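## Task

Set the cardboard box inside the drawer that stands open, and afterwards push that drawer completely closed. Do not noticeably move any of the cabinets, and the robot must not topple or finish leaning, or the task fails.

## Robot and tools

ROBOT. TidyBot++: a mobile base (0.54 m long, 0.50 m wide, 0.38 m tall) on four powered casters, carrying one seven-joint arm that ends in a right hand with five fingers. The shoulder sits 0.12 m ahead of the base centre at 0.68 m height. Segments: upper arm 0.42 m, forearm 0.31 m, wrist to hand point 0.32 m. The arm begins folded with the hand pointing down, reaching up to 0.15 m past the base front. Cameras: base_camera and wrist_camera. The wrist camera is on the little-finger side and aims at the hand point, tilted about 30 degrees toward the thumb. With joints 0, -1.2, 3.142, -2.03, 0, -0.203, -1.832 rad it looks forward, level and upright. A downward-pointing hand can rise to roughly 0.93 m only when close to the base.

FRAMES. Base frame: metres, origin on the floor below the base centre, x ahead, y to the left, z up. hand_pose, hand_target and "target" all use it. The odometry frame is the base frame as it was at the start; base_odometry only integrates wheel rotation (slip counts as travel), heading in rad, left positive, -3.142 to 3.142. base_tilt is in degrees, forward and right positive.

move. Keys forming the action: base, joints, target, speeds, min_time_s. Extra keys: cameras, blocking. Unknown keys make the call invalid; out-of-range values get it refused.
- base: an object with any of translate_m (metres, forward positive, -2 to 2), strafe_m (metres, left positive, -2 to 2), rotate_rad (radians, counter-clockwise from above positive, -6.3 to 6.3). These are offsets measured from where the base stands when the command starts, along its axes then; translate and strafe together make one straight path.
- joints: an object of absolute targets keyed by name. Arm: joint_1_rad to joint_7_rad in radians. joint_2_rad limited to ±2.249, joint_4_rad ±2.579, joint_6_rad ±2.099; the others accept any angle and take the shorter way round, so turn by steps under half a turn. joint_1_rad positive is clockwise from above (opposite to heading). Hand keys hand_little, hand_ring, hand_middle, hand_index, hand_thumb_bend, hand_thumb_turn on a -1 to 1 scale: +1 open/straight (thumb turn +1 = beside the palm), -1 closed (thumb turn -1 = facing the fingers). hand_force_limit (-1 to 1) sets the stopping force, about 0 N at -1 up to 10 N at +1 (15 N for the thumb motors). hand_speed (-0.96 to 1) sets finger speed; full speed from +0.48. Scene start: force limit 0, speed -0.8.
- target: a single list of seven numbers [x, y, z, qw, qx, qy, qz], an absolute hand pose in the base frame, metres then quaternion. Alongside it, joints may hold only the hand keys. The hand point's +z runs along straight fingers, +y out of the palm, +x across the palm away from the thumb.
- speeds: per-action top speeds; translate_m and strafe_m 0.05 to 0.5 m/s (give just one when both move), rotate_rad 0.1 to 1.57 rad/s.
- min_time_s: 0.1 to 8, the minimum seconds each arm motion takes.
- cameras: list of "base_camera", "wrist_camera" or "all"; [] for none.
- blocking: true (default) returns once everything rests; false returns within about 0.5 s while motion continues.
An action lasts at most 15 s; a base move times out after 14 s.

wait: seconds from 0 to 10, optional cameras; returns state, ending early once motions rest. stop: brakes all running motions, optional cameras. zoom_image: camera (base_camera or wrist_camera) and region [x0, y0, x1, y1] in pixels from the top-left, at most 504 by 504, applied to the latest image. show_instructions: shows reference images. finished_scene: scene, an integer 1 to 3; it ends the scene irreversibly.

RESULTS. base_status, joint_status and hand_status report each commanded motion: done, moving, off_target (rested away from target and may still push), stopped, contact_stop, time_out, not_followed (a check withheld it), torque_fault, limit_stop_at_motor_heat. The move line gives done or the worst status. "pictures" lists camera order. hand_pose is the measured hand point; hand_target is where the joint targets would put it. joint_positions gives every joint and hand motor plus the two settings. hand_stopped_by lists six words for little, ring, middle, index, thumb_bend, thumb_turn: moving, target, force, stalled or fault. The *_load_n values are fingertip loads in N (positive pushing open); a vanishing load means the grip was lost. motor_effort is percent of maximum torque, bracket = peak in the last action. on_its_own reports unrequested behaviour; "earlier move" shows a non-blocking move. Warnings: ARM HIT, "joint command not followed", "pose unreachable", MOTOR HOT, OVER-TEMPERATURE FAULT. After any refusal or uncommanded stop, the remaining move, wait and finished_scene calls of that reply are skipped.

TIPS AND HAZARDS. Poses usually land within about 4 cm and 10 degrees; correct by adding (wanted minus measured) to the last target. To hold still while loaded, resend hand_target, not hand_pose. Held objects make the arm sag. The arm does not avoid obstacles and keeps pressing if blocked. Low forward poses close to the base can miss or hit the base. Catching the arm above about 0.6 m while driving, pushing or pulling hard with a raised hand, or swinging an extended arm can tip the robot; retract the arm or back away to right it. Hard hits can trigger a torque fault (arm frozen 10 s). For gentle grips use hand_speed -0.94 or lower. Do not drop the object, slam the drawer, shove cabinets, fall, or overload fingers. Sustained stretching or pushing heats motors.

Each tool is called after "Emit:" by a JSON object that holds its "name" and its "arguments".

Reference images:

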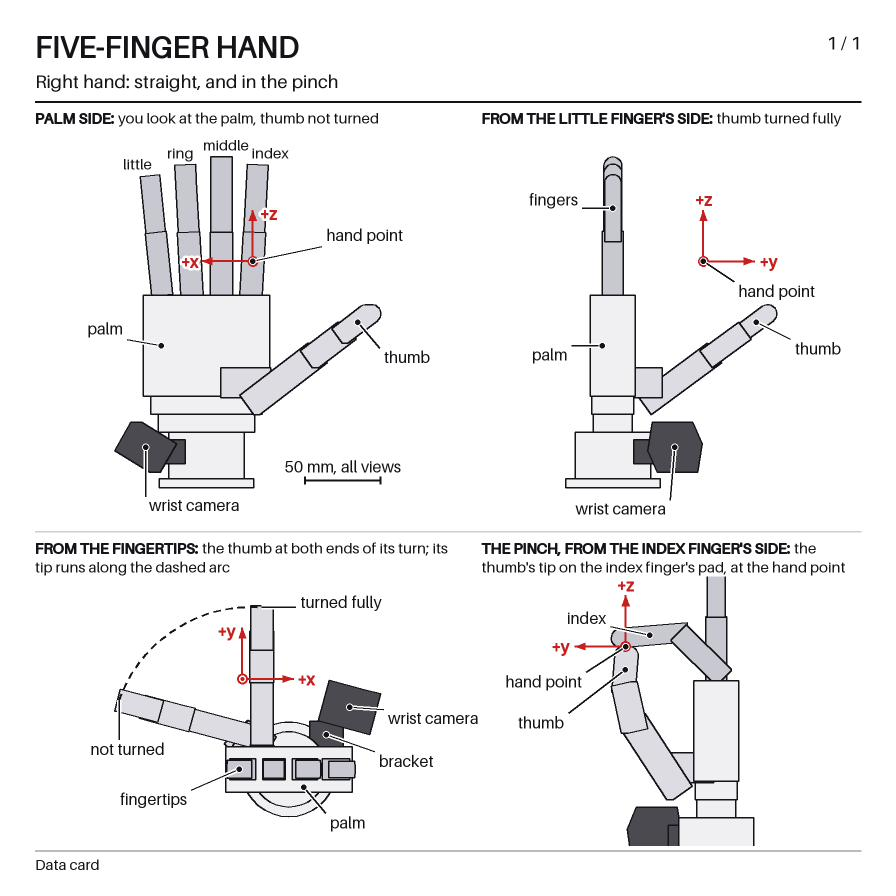

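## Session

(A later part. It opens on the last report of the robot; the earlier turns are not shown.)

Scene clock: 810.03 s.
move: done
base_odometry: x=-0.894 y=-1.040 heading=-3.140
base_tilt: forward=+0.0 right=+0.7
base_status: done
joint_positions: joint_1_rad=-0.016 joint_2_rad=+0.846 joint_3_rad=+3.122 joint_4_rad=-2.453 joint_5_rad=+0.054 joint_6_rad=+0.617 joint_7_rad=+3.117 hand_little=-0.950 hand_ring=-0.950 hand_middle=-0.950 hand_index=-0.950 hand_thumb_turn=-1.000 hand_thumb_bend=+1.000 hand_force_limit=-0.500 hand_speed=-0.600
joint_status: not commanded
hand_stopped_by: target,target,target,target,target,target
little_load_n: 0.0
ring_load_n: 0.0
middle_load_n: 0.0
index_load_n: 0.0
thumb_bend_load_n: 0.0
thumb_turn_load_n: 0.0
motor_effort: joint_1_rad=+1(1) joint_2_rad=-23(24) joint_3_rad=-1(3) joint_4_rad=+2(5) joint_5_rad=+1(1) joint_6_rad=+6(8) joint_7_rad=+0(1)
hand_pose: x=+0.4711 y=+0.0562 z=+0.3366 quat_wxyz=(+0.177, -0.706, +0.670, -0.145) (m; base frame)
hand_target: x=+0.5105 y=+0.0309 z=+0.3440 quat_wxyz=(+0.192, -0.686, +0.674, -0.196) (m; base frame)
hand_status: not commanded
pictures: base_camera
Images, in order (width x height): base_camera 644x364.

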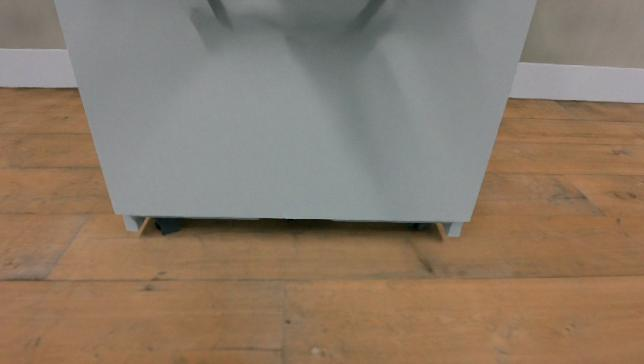

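Emit:
{"name": "move", "arguments": {"base": {"translate_m":0.02}, "speeds": {"translate_m":0.05}, "cameras": ["base_camera"]}}

Emit:
{"name": "move", "arguments": {"base": {"translate_m":0.012}, "speeds": {"translate_m":0.05}, "cameras": ["base_camera"]}}

Scene clock: 814.93 s.
move: done
base_odometry: x=-0.914 y=-1.040 heading=-3.140
base_tilt: forward=+0.0 right=+0.8
base_status: done
joint_positions: joint_1_rad=-0.016 joint_2_rad=+0.846 joint_3_rad=+3.123 joint_4_rad=-2.454 joint_5_rad=+0.053 joint_6_rad=+0.617 joint_7_rad=+3.117 hand_little=-0.950 hand_ring=-0.950 hand_middle=-0.950 hand_index=-0.950 hand_thumb_turn=-1.000 hand_thumb_bend=+1.000 hand_force_limit=-0.500 hand_speed=-0.600
joint_status: not commanded
hand_stopped_by: target,target,target,target,target,target
little_load_n: 0.0
ring_load_n: 0.0
middle_load_n: 0.0
index_load_n: 0.0
thumb_bend_load_n: 0.0
thumb_turn_load_n: 0.0
motor_effort: joint_1_rad=+0(2) joint_2_rad=-23(25) joint_3_rad=-1(3) joint_4_rad=+2(6) joint_5_rad=+1(1) joint_6_rad=+5(9) joint_7_rad=+0(1)
hand_pose: x=+0.4699 y=+0.0560 z=+0.3362 quat_wxyz=(+0.176, -0.706, +0.671, -0.144) (m; base frame)
hand_target: x=+0.5105 y=+0.0309 z=+0.3440 quat_wxyz=(+0.192, -0.686, +0.674, -0.196) (m; base frame)
hand_status: not commanded
pictures: base_camera
Images, in order (width x height): base_camera 644x364.

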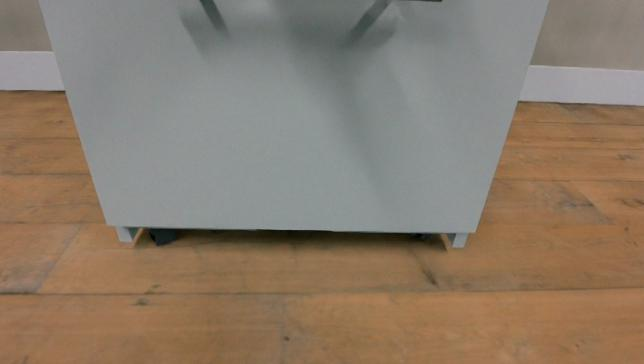

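Scene clock: 815.73 s.
move: done
base_odometry: x=-0.926 y=-1.040 heading=-3.140
base_tilt: forward=+0.0 right=+0.8
base_status: done
joint_positions: joint_1_rad=-0.016 joint_2_rad=+0.847 joint_3_rad=+3.123 joint_4_rad=-2.441 joint_5_rad=+0.053 joint_6_rad=+0.626 joint_7_rad=+3.118 hand_little=-0.950 hand_ring=-0.950 hand_middle=-0.950 hand_index=-0.950 hand_thumb_turn=-1.000 hand_thumb_bend=+1.000 hand_force_limit=-0.500 hand_speed=-0.600
joint_status: not commanded
hand_stopped_by: target,target,target,target,target,target
little_load_n: 0.0
ring_load_n: 0.0
middle_load_n: 0.0
index_load_n: 0.0
thumb_bend_load_n: 0.0
thumb_turn_load_n: 0.0
motor_effort: joint_1_rad=+0(1) joint_2_rad=-21(24) joint_3_rad=-2(3) joint_4_rad=+0(6) joint_5_rad=+1(1) joint_6_rad=+4(9) joint_7_rad=+0(1)
hand_pose: x=+0.4805 y=+0.0561 z=+0.3374 quat_wxyz=(+0.184, -0.704, +0.669, -0.151) (m; base frame)
hand_target: x=+0.5105 y=+0.0309 z=+0.3440 quat_wxyz=(+0.192, -0.686, +0.674, -0.196) (m; base frame)
hand_status: not commanded
pictures: base_camera
Images, in order (width x height): base_camera 644x364.

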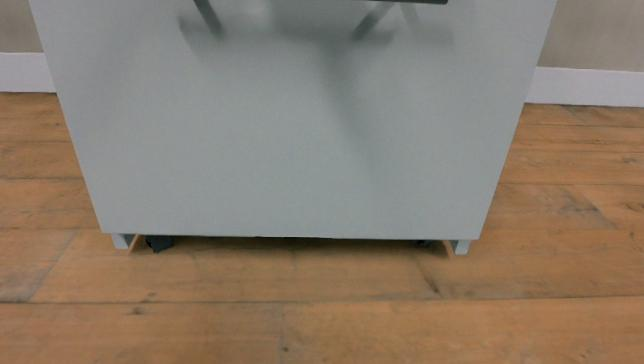

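Emit:
{"name": "move", "arguments": {"base": {"translate_m":0.012}, "speeds": {"translate_m":0.05}, "cameras": ["base_camera"]}}

Scene clock: 819.03 s.
move: done
base_odometry: x=-0.938 y=-1.040 heading=-3.140
base_tilt: forward=+0.0 right=+0.8
base_status: done
joint_positions: joint_1_rad=-0.016 joint_2_rad=+0.853 joint_3_rad=+3.123 joint_4_rad=-2.456 joint_5_rad=+0.052 joint_6_rad=+0.626 joint_7_rad=+3.118 hand_little=-0.950 hand_ring=-0.950 hand_middle=-0.950 hand_index=-0.950 hand_thumb_turn=-1.000 hand_thumb_bend=+1.000 hand_force_limit=-0.500 hand_speed=-0.600
joint_status: not commanded
hand_stopped_by: target,target,target,target,target,target
little_load_n: 0.0
ring_load_n: 0.0
middle_load_n: 0.0
index_load_n: 0.0
thumb_bend_load_n: 0.0
thumb_turn_load_n: 0.0
motor_effort: joint_1_rad=+0(1) joint_2_rad=-24(25) joint_3_rad=-2(3) joint_4_rad=+3(6) joint_5_rad=+1(2) joint_6_rad=+7(10) joint_7_rad=+1(1)
hand_pose: x=+0.4692 y=+0.0556 z=+0.3345 quat_wxyz=(+0.176, -0.706, +0.671, -0.144) (m; base frame)
hand_target: x=+0.5105 y=+0.0309 z=+0.3440 quat_wxyz=(+0.192, -0.686, +0.674, -0.196) (m; base frame)
hand_status: not commanded
pictures: base_camera
Images, in order (width x height): base_camera 644x364.

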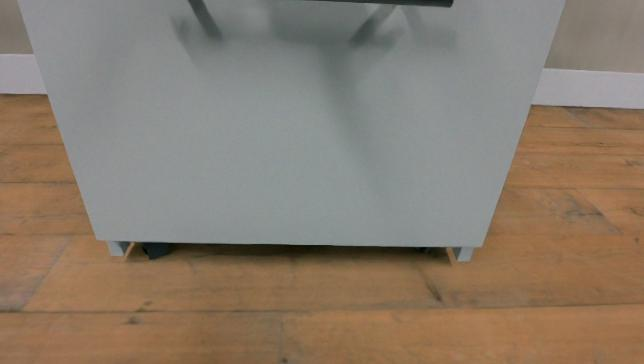

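Emit:
{"name": "move", "arguments": {"base": {"translate_m":-0.6}, "speeds": {"translate_m":0.3}}}

Emit:
{"name": "move", "arguments": {"joints": {"joint_1_rad":0,"joint_2_rad":-1.2,"joint_3_rad":3.142,"joint_4_rad":-2.03,"joint_5_rad":0,"joint_6_rad":-0.6,"joint_7_rad":-1.832,"hand_thumb_turn":1,"hand_speed":0}, "min_time_s": 3, "cameras": ["wrist_camera"]}}

Scene clock: 827.63 s.
move: done
base_odometry: x=-0.338 y=-1.038 heading=-3.140
base_tilt: forward=+0.0 right=+0.7
base_status: done
joint_positions: joint_1_rad=-0.013 joint_2_rad=+0.853 joint_3_rad=+3.124 joint_4_rad=-2.431 joint_5_rad=+0.051 joint_6_rad=+0.636 joint_7_rad=+3.119 hand_little=-0.950 hand_ring=-0.950 hand_middle=-0.950 hand_index=-0.950 hand_thumb_turn=-1.000 hand_thumb_bend=+1.000 hand_force_limit=-0.500 hand_speed=-0.600
joint_status: not commanded
hand_stopped_by: target,target,target,target,target,target
little_load_n: 0.0
ring_load_n: 0.0
middle_load_n: 0.0
index_load_n: 0.0
thumb_bend_load_n: -0.5
thumb_turn_load_n: 0.0
motor_effort: joint_1_rad=+0(2) joint_2_rad=-21(23) joint_3_rad=-2(3) joint_4_rad=+0(2) joint_5_rad=+1(1) joint_6_rad=+3(7) joint_7_rad=-1(1)
hand_pose: x=+0.4882 y=+0.0545 z=+0.3365 quat_wxyz=(+0.188, -0.702, +0.669, -0.157) (m; base frame)
hand_target: x=+0.5105 y=+0.0309 z=+0.3440 quat_wxyz=(+0.192, -0.686, +0.674, -0.196) (m; base frame)
hand_status: not commanded
pictures: none

Scene clock: 830.93 s.
move: done
base_odometry: x=-0.338 y=-1.038 heading=-3.140
base_tilt: forward=-0.1 right=+0.8
base_status: not commanded
joint_positions: joint_1_rad=-0.013 joint_2_rad=-1.188 joint_3_rad=+3.124 joint_4_rad=-2.062 joint_5_rad=+0.051 joint_6_rad=-0.524 joint_7_rad=+4.405 hand_little=-0.950 hand_ring=-0.950 hand_middle=-0.950 hand_index=-0.950 hand_thumb_turn=+1.000 hand_thumb_bend=+1.000 hand_force_limit=-0.500 hand_speed=+0.000
joint_status: all done
hand_stopped_by: target,target,target,target,target,target
little_load_n: 0.0
ring_load_n: 0.0
middle_load_n: 0.0
index_load_n: 0.0
thumb_bend_load_n: 0.0
thumb_turn_load_n: 0.0
motor_effort: joint_1_rad=+0(1) joint_2_rad=+15(23) joint_3_rad=+0(3) joint_4_rad=+14(17) joint_5_rad=+1(2) joint_6_rad=+8(9) joint_7_rad=+0(2)
hand_pose: x=+0.2946 y=-0.0476 z=+1.0518 quat_wxyz=(+0.095, -0.638, +0.082, -0.760) (m; base frame)
hand_target: x=+0.2840 y=-0.0490 z=+1.0467 quat_wxyz=(+0.098, -0.650, +0.086, -0.749) (m; base frame)
hand_status: not commanded
pictures: wrist_camera
Images, in order (width x height): wrist_camera 504x504.

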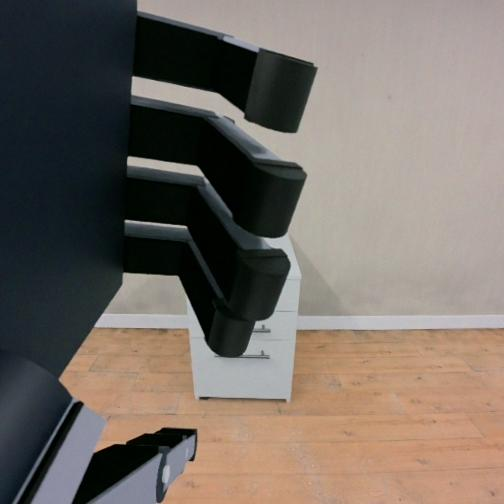

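Emit:
{"name": "zoom_image", "arguments": {"camera": "wrist_camera", "region": [170, 230, 330, 410]}}

Scaled by 2.800.

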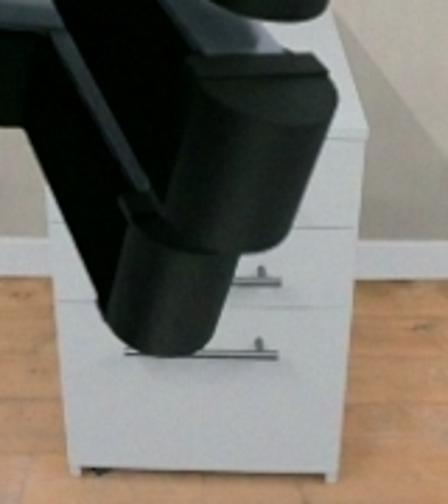

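Emit:
{"name": "finished_scene", "arguments": {"scene": 2}}

The scene is finished: the task was done.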